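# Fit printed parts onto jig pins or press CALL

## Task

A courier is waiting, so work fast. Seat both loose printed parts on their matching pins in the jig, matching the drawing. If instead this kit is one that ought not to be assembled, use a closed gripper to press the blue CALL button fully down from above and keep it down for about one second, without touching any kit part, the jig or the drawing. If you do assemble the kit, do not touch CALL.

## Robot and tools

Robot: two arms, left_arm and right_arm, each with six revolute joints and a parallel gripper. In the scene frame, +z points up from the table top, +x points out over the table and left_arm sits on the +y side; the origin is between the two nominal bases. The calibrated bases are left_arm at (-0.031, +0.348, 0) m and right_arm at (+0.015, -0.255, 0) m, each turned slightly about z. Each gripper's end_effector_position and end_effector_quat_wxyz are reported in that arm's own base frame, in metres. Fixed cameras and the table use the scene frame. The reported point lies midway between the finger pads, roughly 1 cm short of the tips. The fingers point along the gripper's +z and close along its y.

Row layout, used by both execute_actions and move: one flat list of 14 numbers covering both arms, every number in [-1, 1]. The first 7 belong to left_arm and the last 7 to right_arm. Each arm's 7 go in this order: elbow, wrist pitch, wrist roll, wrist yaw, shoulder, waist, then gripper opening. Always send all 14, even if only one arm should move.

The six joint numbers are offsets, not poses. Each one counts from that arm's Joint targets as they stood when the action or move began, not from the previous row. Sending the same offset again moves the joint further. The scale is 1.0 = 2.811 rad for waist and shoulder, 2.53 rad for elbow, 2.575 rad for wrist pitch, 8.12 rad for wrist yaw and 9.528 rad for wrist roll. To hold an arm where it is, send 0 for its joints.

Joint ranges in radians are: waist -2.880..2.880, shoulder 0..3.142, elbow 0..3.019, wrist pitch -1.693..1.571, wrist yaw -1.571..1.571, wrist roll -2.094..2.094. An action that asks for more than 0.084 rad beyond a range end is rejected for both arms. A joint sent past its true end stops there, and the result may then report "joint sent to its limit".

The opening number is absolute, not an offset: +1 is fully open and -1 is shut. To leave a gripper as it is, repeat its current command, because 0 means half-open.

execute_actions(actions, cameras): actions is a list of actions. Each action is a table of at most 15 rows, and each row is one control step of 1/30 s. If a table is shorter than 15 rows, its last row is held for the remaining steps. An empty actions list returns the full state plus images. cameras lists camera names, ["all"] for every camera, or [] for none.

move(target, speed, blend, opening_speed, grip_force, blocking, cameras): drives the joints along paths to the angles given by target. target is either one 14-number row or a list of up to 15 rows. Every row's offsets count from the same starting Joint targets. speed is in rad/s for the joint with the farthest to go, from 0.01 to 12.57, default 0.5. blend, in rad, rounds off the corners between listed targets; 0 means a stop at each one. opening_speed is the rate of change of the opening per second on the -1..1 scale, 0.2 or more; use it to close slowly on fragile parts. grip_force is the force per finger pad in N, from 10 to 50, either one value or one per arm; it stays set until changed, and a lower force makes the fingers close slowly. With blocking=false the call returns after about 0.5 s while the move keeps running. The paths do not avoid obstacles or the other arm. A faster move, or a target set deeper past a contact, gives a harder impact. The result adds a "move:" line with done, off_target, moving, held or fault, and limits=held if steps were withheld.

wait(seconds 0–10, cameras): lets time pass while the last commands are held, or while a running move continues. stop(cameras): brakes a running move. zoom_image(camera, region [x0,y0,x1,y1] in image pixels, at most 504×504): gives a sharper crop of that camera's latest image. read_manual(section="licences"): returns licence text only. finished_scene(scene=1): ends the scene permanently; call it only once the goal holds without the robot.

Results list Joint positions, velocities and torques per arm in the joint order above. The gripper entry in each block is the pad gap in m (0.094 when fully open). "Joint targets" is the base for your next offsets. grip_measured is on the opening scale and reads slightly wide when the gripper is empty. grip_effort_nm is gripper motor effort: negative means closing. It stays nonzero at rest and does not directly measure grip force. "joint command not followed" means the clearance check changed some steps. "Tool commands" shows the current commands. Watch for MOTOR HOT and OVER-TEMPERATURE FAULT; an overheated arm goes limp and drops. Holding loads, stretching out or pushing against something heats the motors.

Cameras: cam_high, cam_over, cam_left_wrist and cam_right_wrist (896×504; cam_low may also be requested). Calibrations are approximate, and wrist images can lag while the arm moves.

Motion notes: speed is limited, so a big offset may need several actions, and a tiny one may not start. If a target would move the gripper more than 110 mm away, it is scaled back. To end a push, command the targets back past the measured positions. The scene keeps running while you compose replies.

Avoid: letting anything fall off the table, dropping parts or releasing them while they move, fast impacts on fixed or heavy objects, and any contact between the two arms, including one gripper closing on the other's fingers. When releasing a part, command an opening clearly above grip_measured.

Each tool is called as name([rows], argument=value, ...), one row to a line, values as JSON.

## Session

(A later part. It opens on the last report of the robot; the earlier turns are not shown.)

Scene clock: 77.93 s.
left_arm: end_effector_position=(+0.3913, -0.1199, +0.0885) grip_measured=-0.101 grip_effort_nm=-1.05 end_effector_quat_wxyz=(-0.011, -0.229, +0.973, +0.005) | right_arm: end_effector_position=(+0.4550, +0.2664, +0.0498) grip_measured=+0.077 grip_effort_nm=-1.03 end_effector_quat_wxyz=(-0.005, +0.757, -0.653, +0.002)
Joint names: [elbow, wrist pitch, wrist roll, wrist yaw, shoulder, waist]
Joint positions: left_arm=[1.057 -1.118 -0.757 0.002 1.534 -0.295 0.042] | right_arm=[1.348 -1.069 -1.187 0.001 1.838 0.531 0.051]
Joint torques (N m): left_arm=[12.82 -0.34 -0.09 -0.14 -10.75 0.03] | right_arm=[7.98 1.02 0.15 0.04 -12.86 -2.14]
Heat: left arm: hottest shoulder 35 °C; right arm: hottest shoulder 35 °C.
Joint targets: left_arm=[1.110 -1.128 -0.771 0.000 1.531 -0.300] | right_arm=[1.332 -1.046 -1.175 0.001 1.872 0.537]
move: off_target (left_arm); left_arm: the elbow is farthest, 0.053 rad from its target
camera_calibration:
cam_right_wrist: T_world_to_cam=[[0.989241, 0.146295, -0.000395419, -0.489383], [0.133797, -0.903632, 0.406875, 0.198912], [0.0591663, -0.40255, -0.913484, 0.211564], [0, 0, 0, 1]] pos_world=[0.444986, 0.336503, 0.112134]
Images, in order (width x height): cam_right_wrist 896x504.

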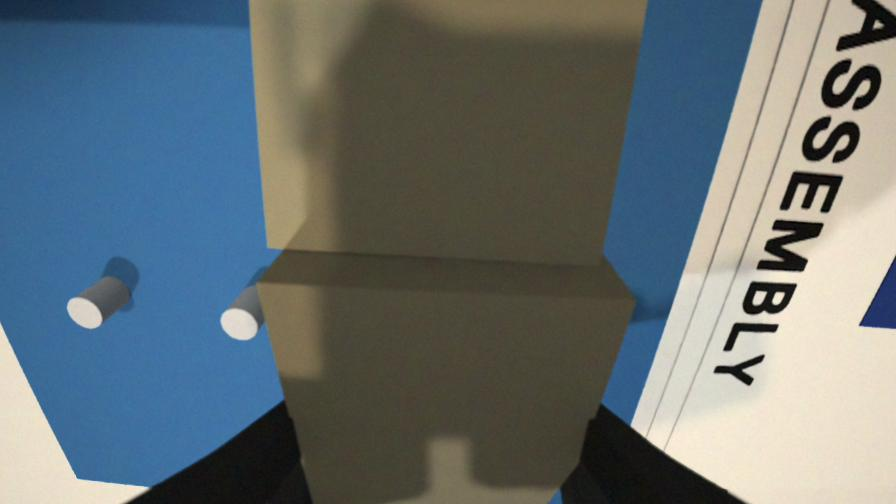

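move(target=[0,0,0,0,0,0,-0.21,0,-0.0163,0,0,0,0,0.02], speed=0.1, cameras=["cam_right_wrist"])

Scene clock: 80.50 s.
left_arm: end_effector_position=(+0.3913, -0.1199, +0.0885) grip_measured=-0.101 grip_effort_nm=-1.05 end_effector_quat_wxyz=(-0.011, -0.229, +0.973, +0.005) | right_arm: end_effector_position=(+0.4540, +0.2658, +0.0498) grip_measured=+0.077 grip_effort_nm=-1.03 end_effector_quat_wxyz=(-0.003, +0.757, -0.653, +0.001)
Joint names: [elbow, wrist pitch, wrist roll, wrist yaw, shoulder, waist]
Joint positions: left_arm=[1.057 -1.118 -0.757 0.002 1.534 -0.295 0.042] | right_arm=[1.348 -1.073 -1.187 0.001 1.838 0.531 0.051]
Joint torques (N m): left_arm=[12.74 -0.27 -0.16 -0.14 -10.52 0.03] | right_arm=[7.99 -0.31 0.15 0.04 -12.98 -2.14]
Heat: left arm: hottest shoulder 35 °C; right arm: hottest shoulder 35 °C.
Joint targets: left_arm=[1.110 -1.128 -0.771 0.000 1.531 -0.300] | right_arm=[1.332 -1.088 -1.175 0.001 1.872 0.537]
move: off_target (left_arm); left_arm: the elbow is farthest, 0.053 rad from its target
camera_calibration:
cam_right_wrist: T_world_to_cam=[[0.989234, 0.146272, -0.00463259, -0.488035], [0.135388, -0.902685, 0.408447, 0.197494], [0.0555628, -0.404677, -0.91277, 0.213591], [0, 0, 0, 1]] pos_world=[0.444174, 0.336096, 0.112033]
Images, in order (width x height): cam_right_wrist 896x504.

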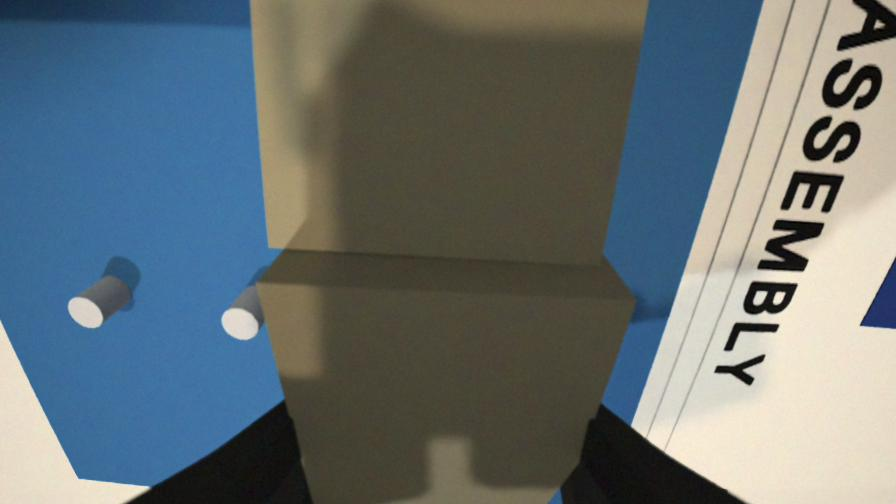

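move(target=[0,0,0,0,0,0,-0.21,0,-0.0051,0,0,0,0,0.02], speed=0.1, cameras=["cam_right_wrist"])

Scene clock: 83.07 s.
left_arm: end_effector_position=(+0.3913, -0.1199, +0.0885) grip_measured=-0.101 grip_effort_nm=-1.05 end_effector_quat_wxyz=(-0.011, -0.229, +0.973, +0.005) | right_arm: end_effector_position=(+0.4502, +0.2631, +0.0437) grip_measured=+0.077 grip_effort_nm=-1.03 end_effector_quat_wxyz=(+0.008, +0.755, -0.655, -0.001)
Joint names: [elbow, wrist pitch, wrist roll, wrist yaw, shoulder, waist]
Joint positions: left_arm=[1.057 -1.118 -0.757 0.002 1.534 -0.295 0.042] | right_arm=[1.345 -1.084 -1.182 0.003 1.849 0.531 0.051]
Joint torques (N m): left_arm=[12.94 -0.23 -0.13 -0.19 -10.7 0.21] | right_arm=[8.13 -0.44 0.11 -0.04 -13.68 -2.2]
Heat: left arm: hottest shoulder 35 °C; right arm: hottest shoulder 35 °C.
Joint targets: left_arm=[1.110 -1.128 -0.771 0.000 1.531 -0.300] | right_arm=[1.333 -1.101 -1.175 0.001 1.872 0.537]
move: off_target (left_arm); left_arm: the elbow is farthest, 0.053 rad from its target
camera_calibration:
cam_right_wrist: T_world_to_cam=[[0.989652, 0.141176, -0.0256565, -0.481837], [0.13889, -0.897598, 0.418363, 0.194667], [0.0360337, -0.417597, -0.907917, 0.219103], [0, 0, 0, 1]] pos_world=[0.441919, 0.334253, 0.105124]
Images, in order (width x height): cam_right_wrist 896x504.

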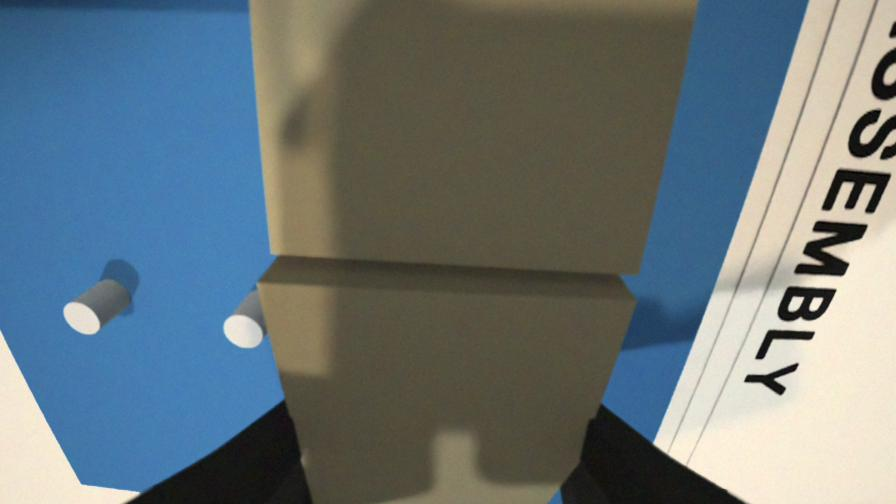

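move(target=[0,0,0,0,0,0,-0.21,-0.0107,0.0259,0,0,0.0011,0,0.02], speed=0.1, cameras=["cam_right_wrist"])

Scene clock: 85.60 s.
left_arm: end_effector_position=(+0.3913, -0.1199, +0.0885) grip_measured=-0.101 grip_effort_nm=-1.05 end_effector_quat_wxyz=(-0.011, -0.229, +0.973, +0.005) | right_arm: end_effector_position=(+0.4514, +0.2638, +0.0384) grip_measured=+0.077 grip_effort_nm=-1.03 end_effector_quat_wxyz=(+0.000, +0.755, -0.655, +0.001)
Joint names: [elbow, wrist pitch, wrist roll, wrist yaw, shoulder, waist]
Joint positions: left_arm=[1.057 -1.118 -0.757 0.002 1.534 -0.295 0.042] | right_arm=[1.329 -1.05 -1.182 0.003 1.849 0.531 0.051]
Joint torques (N m): left_arm=[12.82 -0.25 -0.13 -0.11 -10.46 -0.79] | right_arm=[6.95 0.72 0.1 -0.05 -13.63 -2.2]
Heat: left arm: hottest shoulder 35 °C; right arm: hottest shoulder 35 °C.
Joint targets: left_arm=[1.110 -1.128 -0.771 0.000 1.531 -0.300] | right_arm=[1.306 -1.034 -1.175 0.000 1.875 0.537]
move: off_target (left_arm); left_arm: the elbow is farthest, 0.053 rad from its target
camera_calibration:
cam_right_wrist: T_world_to_cam=[[0.989925, 0.141278, -0.00943192, -0.484017], [0.132561, -0.901314, 0.412383, 0.201483], [0.0497598, -0.409479, -0.910962, 0.206357], [0, 0, 0, 1]] pos_world=[0.442164, 0.33448, 0.10033]
Images, in order (width x height): cam_right_wrist 896x504.

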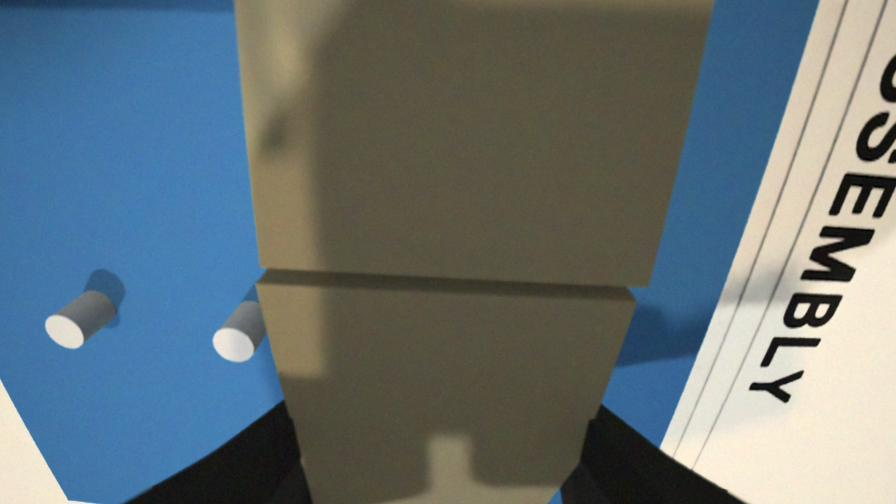

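move(target=[0,0,0,0,0,0,-0.21,-0.0103,0.0,0,0,0.0142,0,0.02], speed=0.1, cameras=["cam_right_wrist"])

Scene clock: 87.30 s.
left_arm: end_effector_position=(+0.3913, -0.1199, +0.0885) grip_measured=-0.101 grip_effort_nm=-1.05 end_effector_quat_wxyz=(-0.011, -0.229, +0.973, +0.005) | right_arm: end_effector_position=(+0.4503, +0.2632, +0.0366) grip_measured=+0.077 grip_effort_nm=-1.03 end_effector_quat_wxyz=(+0.000, +0.755, -0.655, +0.001)
Joint names: [elbow, wrist pitch, wrist roll, wrist yaw, shoulder, waist]
Joint positions: left_arm=[1.057 -1.118 -0.757 0.002 1.534 -0.295 0.042] | right_arm=[1.324 -1.046 -1.182 0.003 1.849 0.531 0.051]
Joint torques (N m): left_arm=[12.89 -0.31 -0.13 -0.11 -10.81 -0.15] | right_arm=[5.18 0.58 0.1 -0.04 -10.11 -2.2]
Heat: left arm: hottest shoulder 35 °C; right arm: hottest shoulder 35 °C.
Joint targets: left_arm=[1.110 -1.128 -0.771 0.000 1.531 -0.300] | right_arm=[1.279 -1.034 -1.175 0.000 1.915 0.537]
move: off_target (left_arm, right_arm); left_arm: the elbow is farthest, 0.053 rad from its target; right_arm: the shoulder is farthest, 0.066 rad from its target
camera_calibration:
cam_right_wrist: T_world_to_cam=[[0.989917, 0.141285, -0.010152, -0.482885], [0.132844, -0.90112, 0.412716, 0.201594], [0.0491624, -0.409904, -0.910803, 0.204911], [0, 0, 0, 1]] pos_world=[0.441162, 0.333878, 0.0985298]
Images, in order (width x height): cam_right_wrist 896x504.

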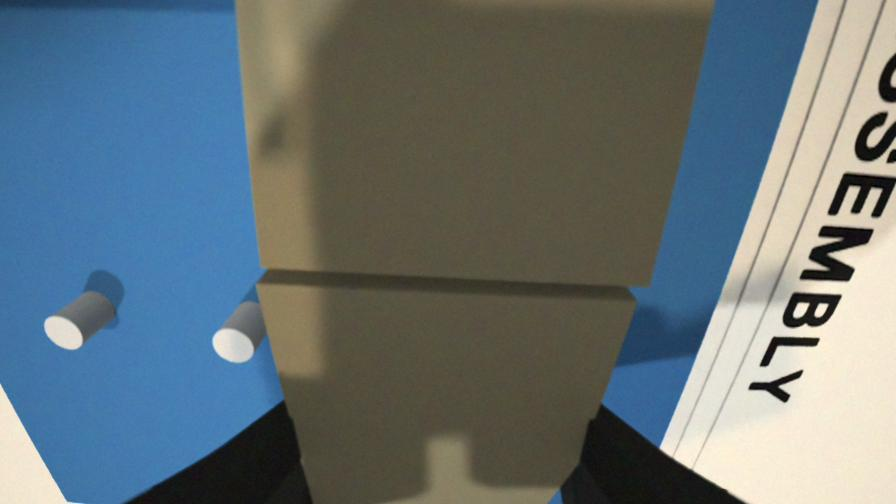

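move([
  [0,0,0,0,0,0,-0.21,0.0143,0,0,0,-0.0167,0,0.02],
  [0,0,0,0,0,0,-0.21,0.0143,0,0,0,-0.0167,0,0.5],
  [0,0,0,0,0,0,-0.21,0.0597,-0.0606,0,0,-0.0444,0,0.5],
  [0.1383,-0.0084,-0.0023,0,0.1138,-0.1625,-0.21,-0.0589,-0.0875,0,0,-0.1687,-0.1908,0.5],
], speed=[0.3,0.3,0.4,0.8], blend=[0,0,0.02,0], opening_speed=1.2, cameras=["cam_left_wrist","cam_over"])

Scene clock: 93.73 s.
left_arm: end_effector_position=(+0.3863, -0.3692, +0.0667) grip_measured=-0.101 grip_effort_nm=-1.06 end_effector_quat_wxyz=(-0.003, -0.009, +1.000, +0.002) | right_arm: end_effector_position=(+0.4099, -0.0007, +0.1536) grip_measured=+0.499 grip_effort_nm=0.07 end_effector_quat_wxyz=(+0.008, -0.557, +0.830, -0.006)
Joint names: [elbow, wrist pitch, wrist roll, wrist yaw, shoulder, waist]
Joint positions: left_arm=[1.408 -1.139 -0.779 0.001 1.846 -0.762 0.042] | right_arm=[1.14 -1.25 -1.182 0.001 1.441 0 0.07]
Joint torques (N m): left_arm=[12.89 -0.21 -0.13 -0.07 -15.62 0.91] | right_arm=[9.31 -0.1 0.11 0.04 -10.23 -2.61]
Heat: left arm: hottest shoulder 35 °C; right arm: hottest shoulder 35 °C.
Joint targets: left_arm=[1.459 -1.150 -0.793 0.000 1.851 -0.757] | right_arm=[1.130 -1.259 -1.175 0.001 1.441 0.000]
move: off_target (left_arm); left_arm: the elbow is farthest, 0.052 rad from its target
camera_calibration:
cam_left_wrist: T_world_to_cam=[[0.0349168, -0.999358, -0.00807695, -0.381954], [-0.90418, -0.0350321, 0.425712, 0.344502], [-0.425722, -0.0075615, -0.904823, 0.309185], [0, 0, 0, 1]] pos_world=[0.456456, -0.367302, 0.130014]
Images, in order (width x height): cam_over 896x504, cam_left_wrist 896x504.

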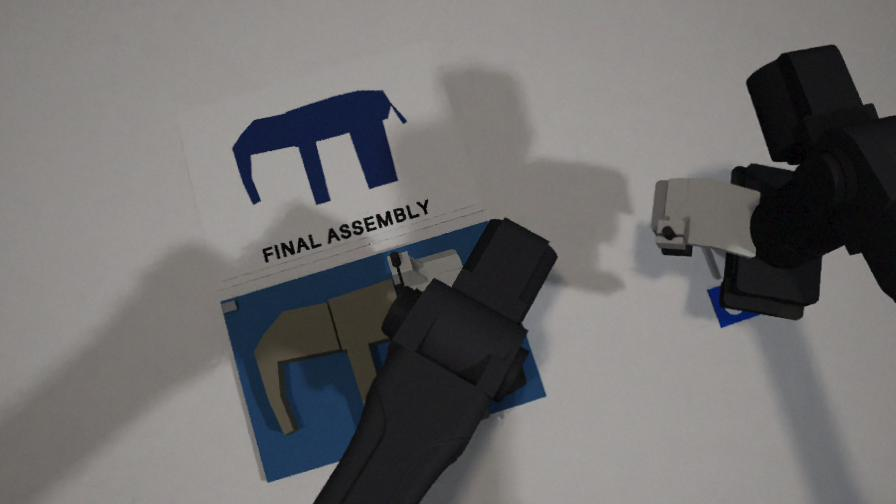

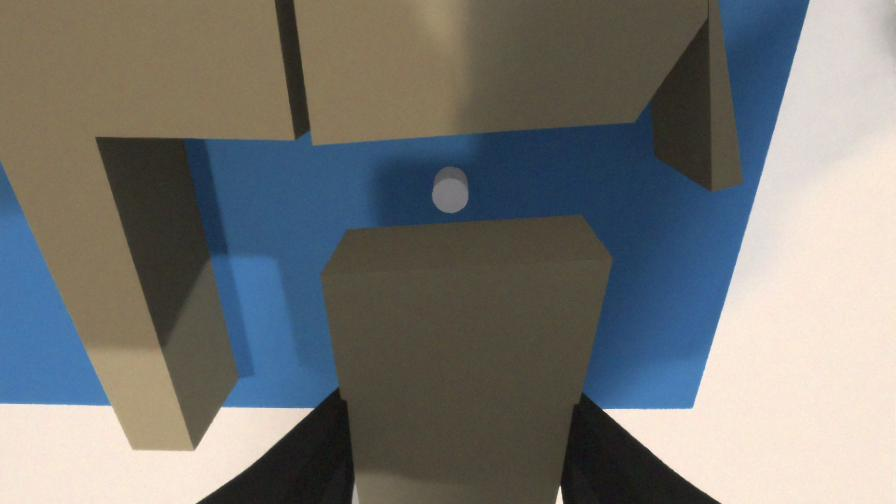

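move(target=[0,0.0259,0.0049,0,0.0148,0.0086,-0.21,0,0,0,0,0,0,0.5], speed=0.15, cameras=["cam_left_wrist"])

Scene clock: 103.47 s.
left_arm: end_effector_position=(+0.4010, -0.3650, +0.0458) grip_measured=-0.101 grip_effort_nm=-1.05 end_effector_quat_wxyz=(-0.001, -0.012, +1.000, +0.001) | right_arm: end_effector_position=(+0.4099, -0.0007, +0.1536) grip_measured=+0.499 grip_effort_nm=0.07 end_effector_quat_wxyz=(+0.008, -0.557, +0.830, -0.006)
Joint names: [elbow, wrist pitch, wrist roll, wrist yaw, shoulder, waist]
Joint positions: left_arm=[1.408 -1.096 -0.762 0.001 1.886 -0.737 0.042] | right_arm=[1.14 -1.25 -1.182 0.001 1.441 0 0.07]
Joint torques (N m): left_arm=[13.05 0.65 0.14 -0.04 -15.62 0.38] | right_arm=[9.31 -0.13 0.1 0.03 -10.29 -2.61]
Heat: left arm: hottest shoulder 35 °C; right arm: hottest shoulder 35 °C.
Joint targets: left_arm=[1.459 -1.083 -0.747 0.000 1.893 -0.733] | right_arm=[1.130 -1.259 -1.175 0.001 1.441 0.000]
move: off_target (left_arm); left_arm: the elbow is farthest, 0.051 rad from its target
camera_calibration:
cam_left_wrist: T_world_to_cam=[[0.042185, -0.999094, -0.00558828, -0.381347], [-0.904987, -0.0405803, 0.4235, 0.365308], [-0.423343, -0.0128081, -0.905879, 0.293806], [0, 0, 0, 1]] pos_world=[0.471067, -0.362414, 0.109313]
Images, in order (width x height): cam_left_wrist 896x504.

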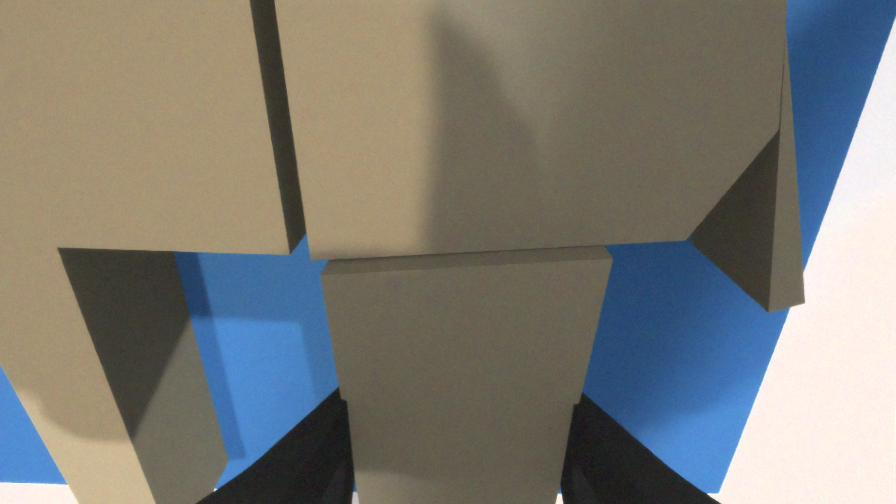

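move([
  [0,0.0007,0,0,0,-0.0044,-0.21,0,0,0,0,0,0,0.5],
  [-0.0235,0.0077,0,0,0.0049,-0.0044,-0.21,0,0,0,0,0,0,0.5],
], speed=0.12, cameras=["cam_left_wrist"])

Scene clock: 111.03 s.
left_arm: end_effector_position=(+0.4018, -0.3672, +0.0394) grip_measured=-0.101 grip_effort_nm=-1.05 end_effector_quat_wxyz=(+0.001, -0.011, +1.000, -0.002) | right_arm: end_effector_position=(+0.4099, -0.0007, +0.1536) grip_measured=+0.499 grip_effort_nm=0.07 end_effector_quat_wxyz=(+0.008, -0.557, +0.830, -0.006)
Joint names: [elbow, wrist pitch, wrist roll, wrist yaw, shoulder, waist]
Joint positions: left_arm=[1.402 -1.073 -0.761 0.001 1.894 -0.739 0.042] | right_arm=[1.14 -1.25 -1.182 0.001 1.441 0 0.07]
Joint torques (N m): left_arm=[7.97 0.51 0.11 -0.09 -15.15 -0.32] | right_arm=[9.31 -0.13 0.1 0.03 -10.23 -2.67]
Heat: left arm: hottest shoulder 36 °C; right arm: hottest shoulder 35 °C.
Joint targets: left_arm=[1.400 -1.063 -0.747 0.000 1.907 -0.745] | right_arm=[1.130 -1.259 -1.175 0.001 1.441 0.000]
move: done
camera_calibration:
cam_left_wrist: T_world_to_cam=[[0.0395891, -0.999216, 0.0000774438, -0.382803], [-0.907339, -0.0359164, 0.418863, 0.37142], [-0.418532, -0.0166527, -0.90805, 0.285069], [0, 0, 0, 1]] pos_world=[0.471469, -0.364416, 0.103313]
Images, in order (width x height): cam_left_wrist 896x504.

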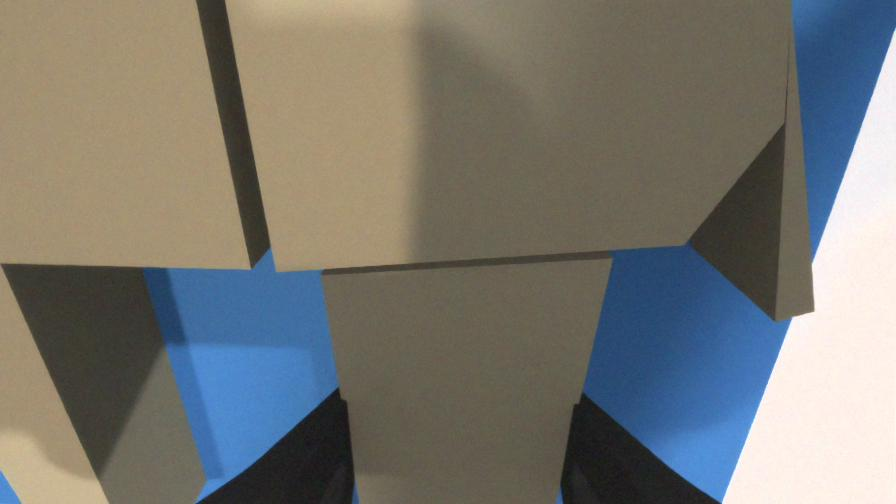

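move([
  [0,0,0,0,0,0.0054,-0.21,0,0,0,0,0,0,0.5],
  [-0.0040,0.0058,0,0,0.0042,0.0054,-0.21,0,0,0,0,0,0,0.5],
], speed=0.12, cameras=["cam_left_wrist"])

Scene clock: 114.30 s.
left_arm: end_effector_position=(+0.4017, -0.3668, +0.0308) grip_measured=-0.101 grip_effort_nm=-1.05 end_effector_quat_wxyz=(+0.001, -0.011, +1.000, -0.001) | right_arm: end_effector_position=(+0.4099, -0.0007, +0.1536) grip_measured=+0.499 grip_effort_nm=0.07 end_effector_quat_wxyz=(+0.008, -0.557, +0.830, -0.006)
Joint names: [elbow, wrist pitch, wrist roll, wrist yaw, shoulder, waist]
Joint positions: left_arm=[1.393 -1.056 -0.761 0.001 1.905 -0.739 0.042] | right_arm=[1.14 -1.25 -1.182 0.001 1.441 0 0.07]
Joint torques (N m): left_arm=[7.87 0.46 0.07 -0.14 -15.68 0.97] | right_arm=[9.31 -0.13 0.1 0.03 -10.23 -2.61]
Heat: left arm: hottest shoulder 36 °C; right arm: hottest shoulder 35 °C.
Joint targets: left_arm=[1.390 -1.048 -0.747 0.000 1.919 -0.730] | right_arm=[1.130 -1.259 -1.175 0.001 1.441 0.000]
move: done
camera_calibration:
cam_left_wrist: T_world_to_cam=[[0.0399731, -0.9992, -0.00126365, -0.38245], [-0.90676, -0.0368062, 0.420038, 0.374369], [-0.419749, -0.0156444, -0.907506, 0.278065], [0, 0, 0, 1]] pos_world=[0.471468, -0.364015, 0.0946132]
Images, in order (width x height): cam_left_wrist 896x504.

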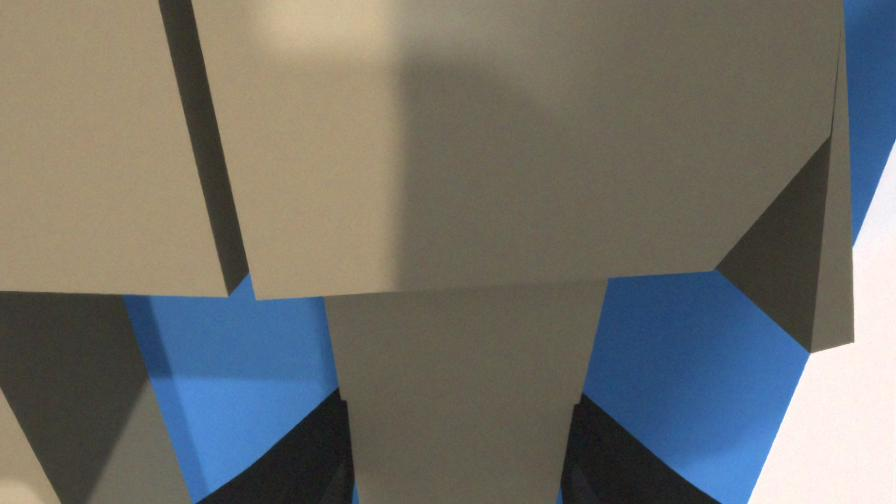

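move(target=[-0.0026,0.0053,0,0,0.0026,0,-0.21,0,0,0,0,0,0,0.5], speed=0.12, cameras=["cam_left_wrist","cam_over"])

Scene clock: 115.60 s.
left_arm: end_effector_position=(+0.4018, -0.3669, +0.0301) grip_measured=-0.101 grip_effort_nm=-1.05 end_effector_quat_wxyz=(+0.002, -0.011, +1.000, -0.002) | right_arm: end_effector_position=(+0.4099, -0.0007, +0.1536) grip_measured=+0.499 grip_effort_nm=0.07 end_effector_quat_wxyz=(+0.008, -0.557, +0.830, -0.006)
Joint names: [elbow, wrist pitch, wrist roll, wrist yaw, shoulder, waist]
Joint positions: left_arm=[1.391 -1.051 -0.761 0.001 1.905 -0.739 0.042] | right_arm=[1.14 -1.25 -1.182 0.001 1.441 0 0.07]
Joint torques (N m): left_arm=[7.34 1.02 0.16 -0.11 -14.39 0.67] | right_arm=[9.31 -0.13 0.1 0.04 -10.29 -2.61]
Heat: left arm: hottest shoulder 36 °C; right arm: hottest shoulder 35 °C.
Joint targets: left_arm=[1.383 -1.035 -0.747 0.000 1.926 -0.730] | right_arm=[1.130 -1.259 -1.175 0.001 1.441 0.000]
move: done
camera_calibration:
cam_left_wrist: T_world_to_cam=[[0.0399408, -0.999202, 0.000365981, -0.382591], [-0.907457, -0.0361202, 0.418589, 0.375379], [-0.418242, -0.0170509, -0.908176, 0.276271], [0, 0, 0, 1]] pos_world=[0.47147, -0.364016, 0.0939129]
Images, in order (width x height): cam_over 896x504, cam_left_wrist 896x504.

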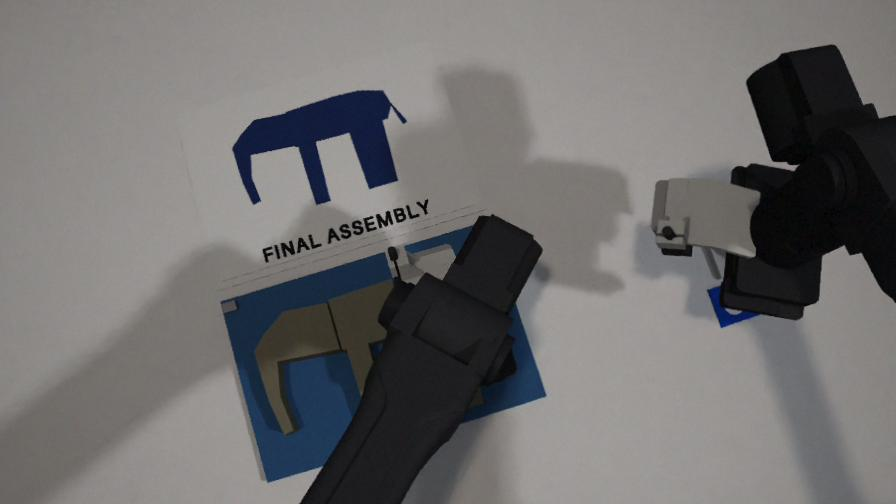

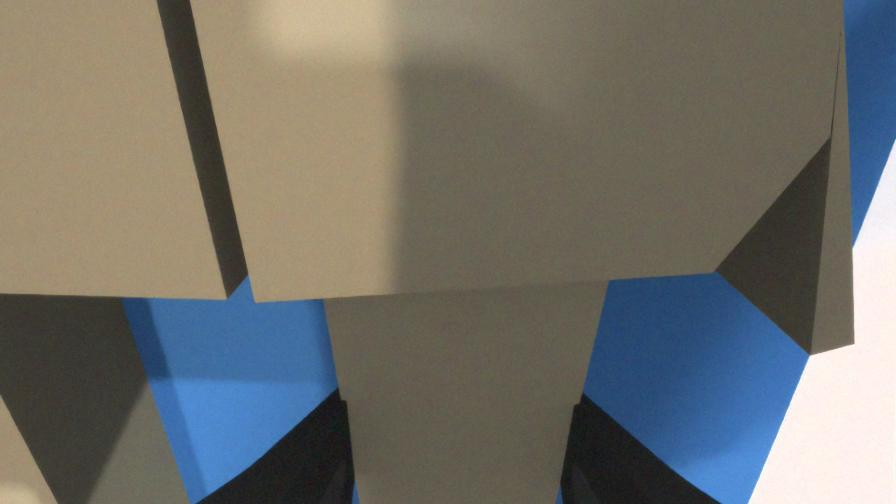

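move([
  [-0.0059,0,0,0,0.0107,0,-0.21,0,0,0,0,0,0,0.5],
  [0.0183,-0.0080,0,0,-0.0062,0,-0.21,0,0,0,0,0,0,0.5],
  [0.0183,-0.0080,0,0,-0.0062,0,0.3,0,0,0,0,0,0,0.5],
  [0.0341,-0.0354,0,0,-0.0175,0,0.3,0,0,0,0,0,0,0.5],
  [0.0526,-0.0668,0,0,-0.0290,0,0.3,0,0,0,0,0,0,0.5],
  [-0.1082,-0.0364,0,0,-0.1403,0.1707,0.3,0,0,0,0,0,0,0.5],
], speed=[0.2,0.3,0.3,0.2,0.5,0.9], blend=[0,0,0,0.02,0.03,0], opening_speed=1.0, cameras=["cam_over","cam_high","cam_left_wrist"])

Scene clock: 121.70 s.
left_arm: end_effector_position=(+0.4136, -0.1040, +0.1016) grip_measured=+0.298 grip_effort_nm=0.06 end_effector_quat_wxyz=(-0.002, -0.254, +0.967, +0.001) | right_arm: end_effector_position=(+0.4099, -0.0007, +0.1536) grip_measured=+0.499 grip_effort_nm=0.07 end_effector_quat_wxyz=(+0.008, -0.557, +0.830, -0.006)
Joint names: [elbow, wrist pitch, wrist roll, wrist yaw, shoulder, waist]
Joint positions: left_arm=[1.114 -1.141 -0.759 0 1.549 -0.245 0.061] | right_arm=[1.14 -1.25 -1.182 0.001 1.441 0 0.07]
Joint torques (N m): left_arm=[7.98 0.91 0.12 -0.08 -12.45 -0.09] | right_arm=[9.32 -0.13 0.11 0.03 -10.17 -2.61]
Heat: left arm: hottest shoulder 36 °C; right arm: hottest shoulder 35 °C.
Joint targets: left_arm=[1.109 -1.128 -0.747 0.000 1.531 -0.250] | right_arm=[1.130 -1.259 -1.175 0.001 1.441 0.000]
move: done; target 3's new numbers were sent with left_arm's elbow 0.039 rad from that target
camera_calibration:
cam_left_wrist: T_world_to_cam=[[0.507243, -0.861771, -0.00741039, -0.298733], [-0.778597, -0.461939, 0.424734, 0.267369], [-0.369447, -0.209674, -0.905288, 0.310164], [0, 0, 0, 1]] pos_world=[0.474292, -0.0688974, 0.165013]
Images, in order (width x height): cam_high 896x504, cam_over 896x504, cam_left_wrist 896x504.

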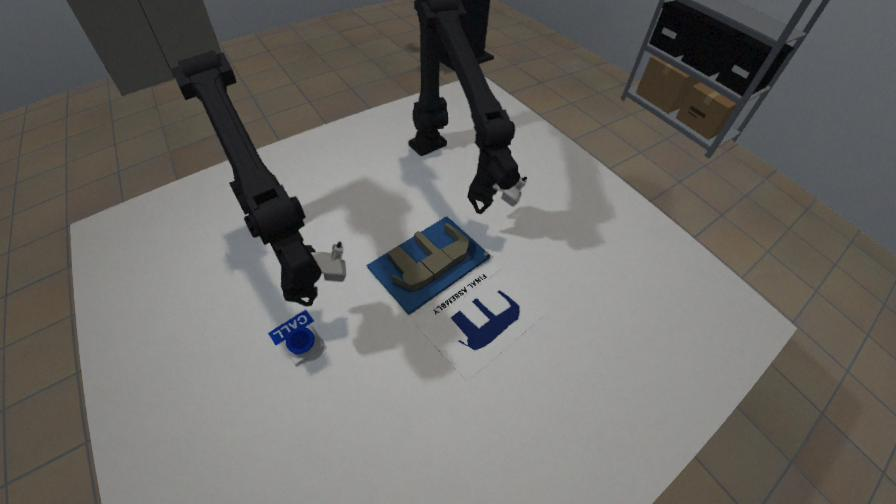

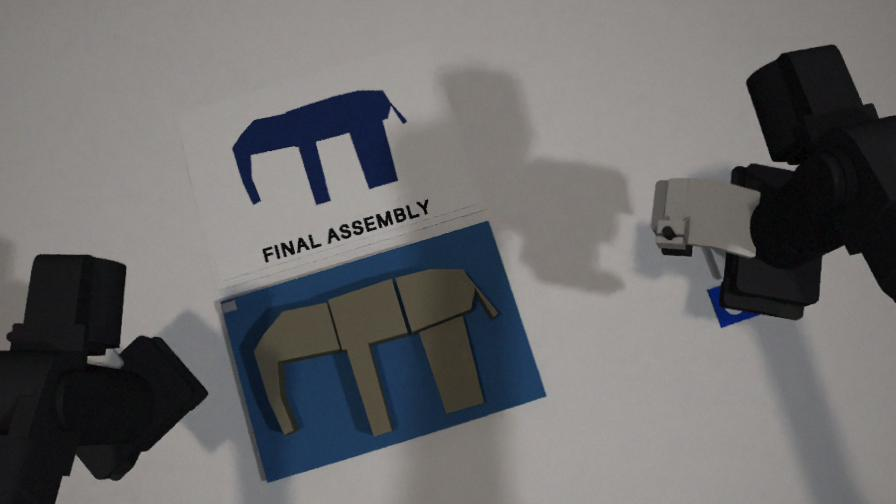

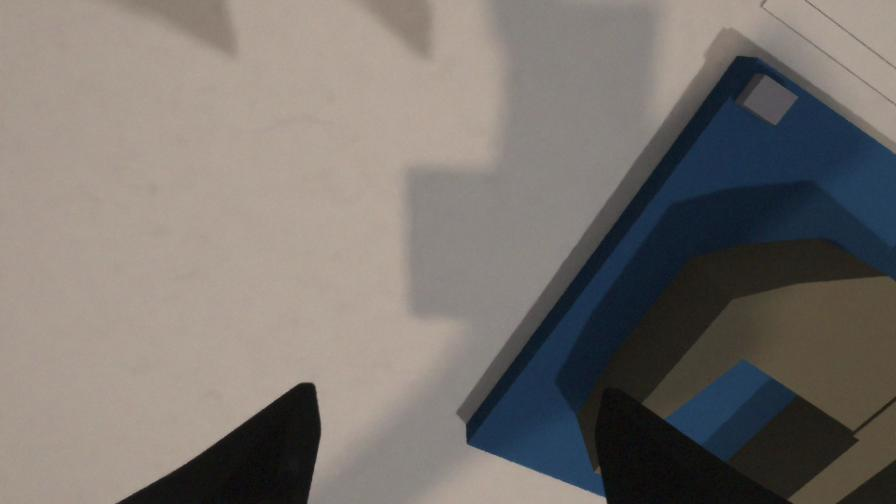

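zoom_image(camera="cam_over", region=[310, 250, 520, 450])

zoom_image(camera="cam_high", region=[360, 210, 500, 320])

Scaled by 2.400.

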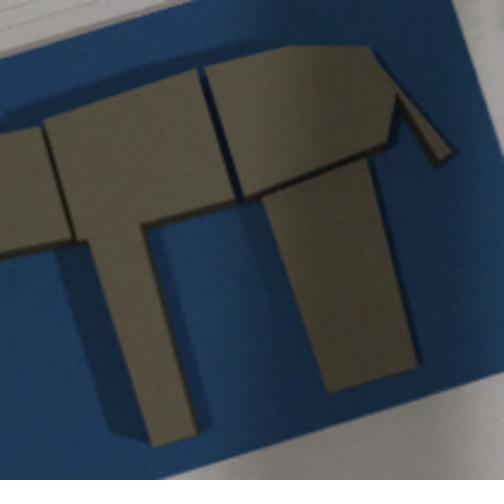

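Scaled by 3.600.

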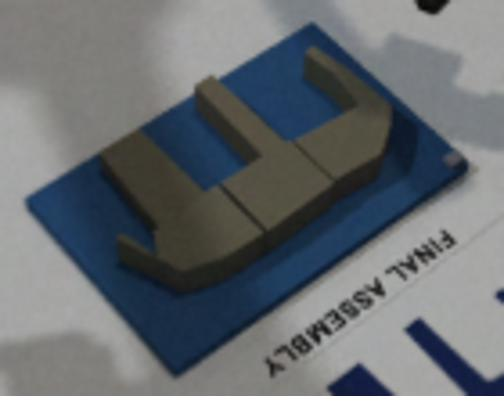

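finished_scene()

The scene is finished: the task was done.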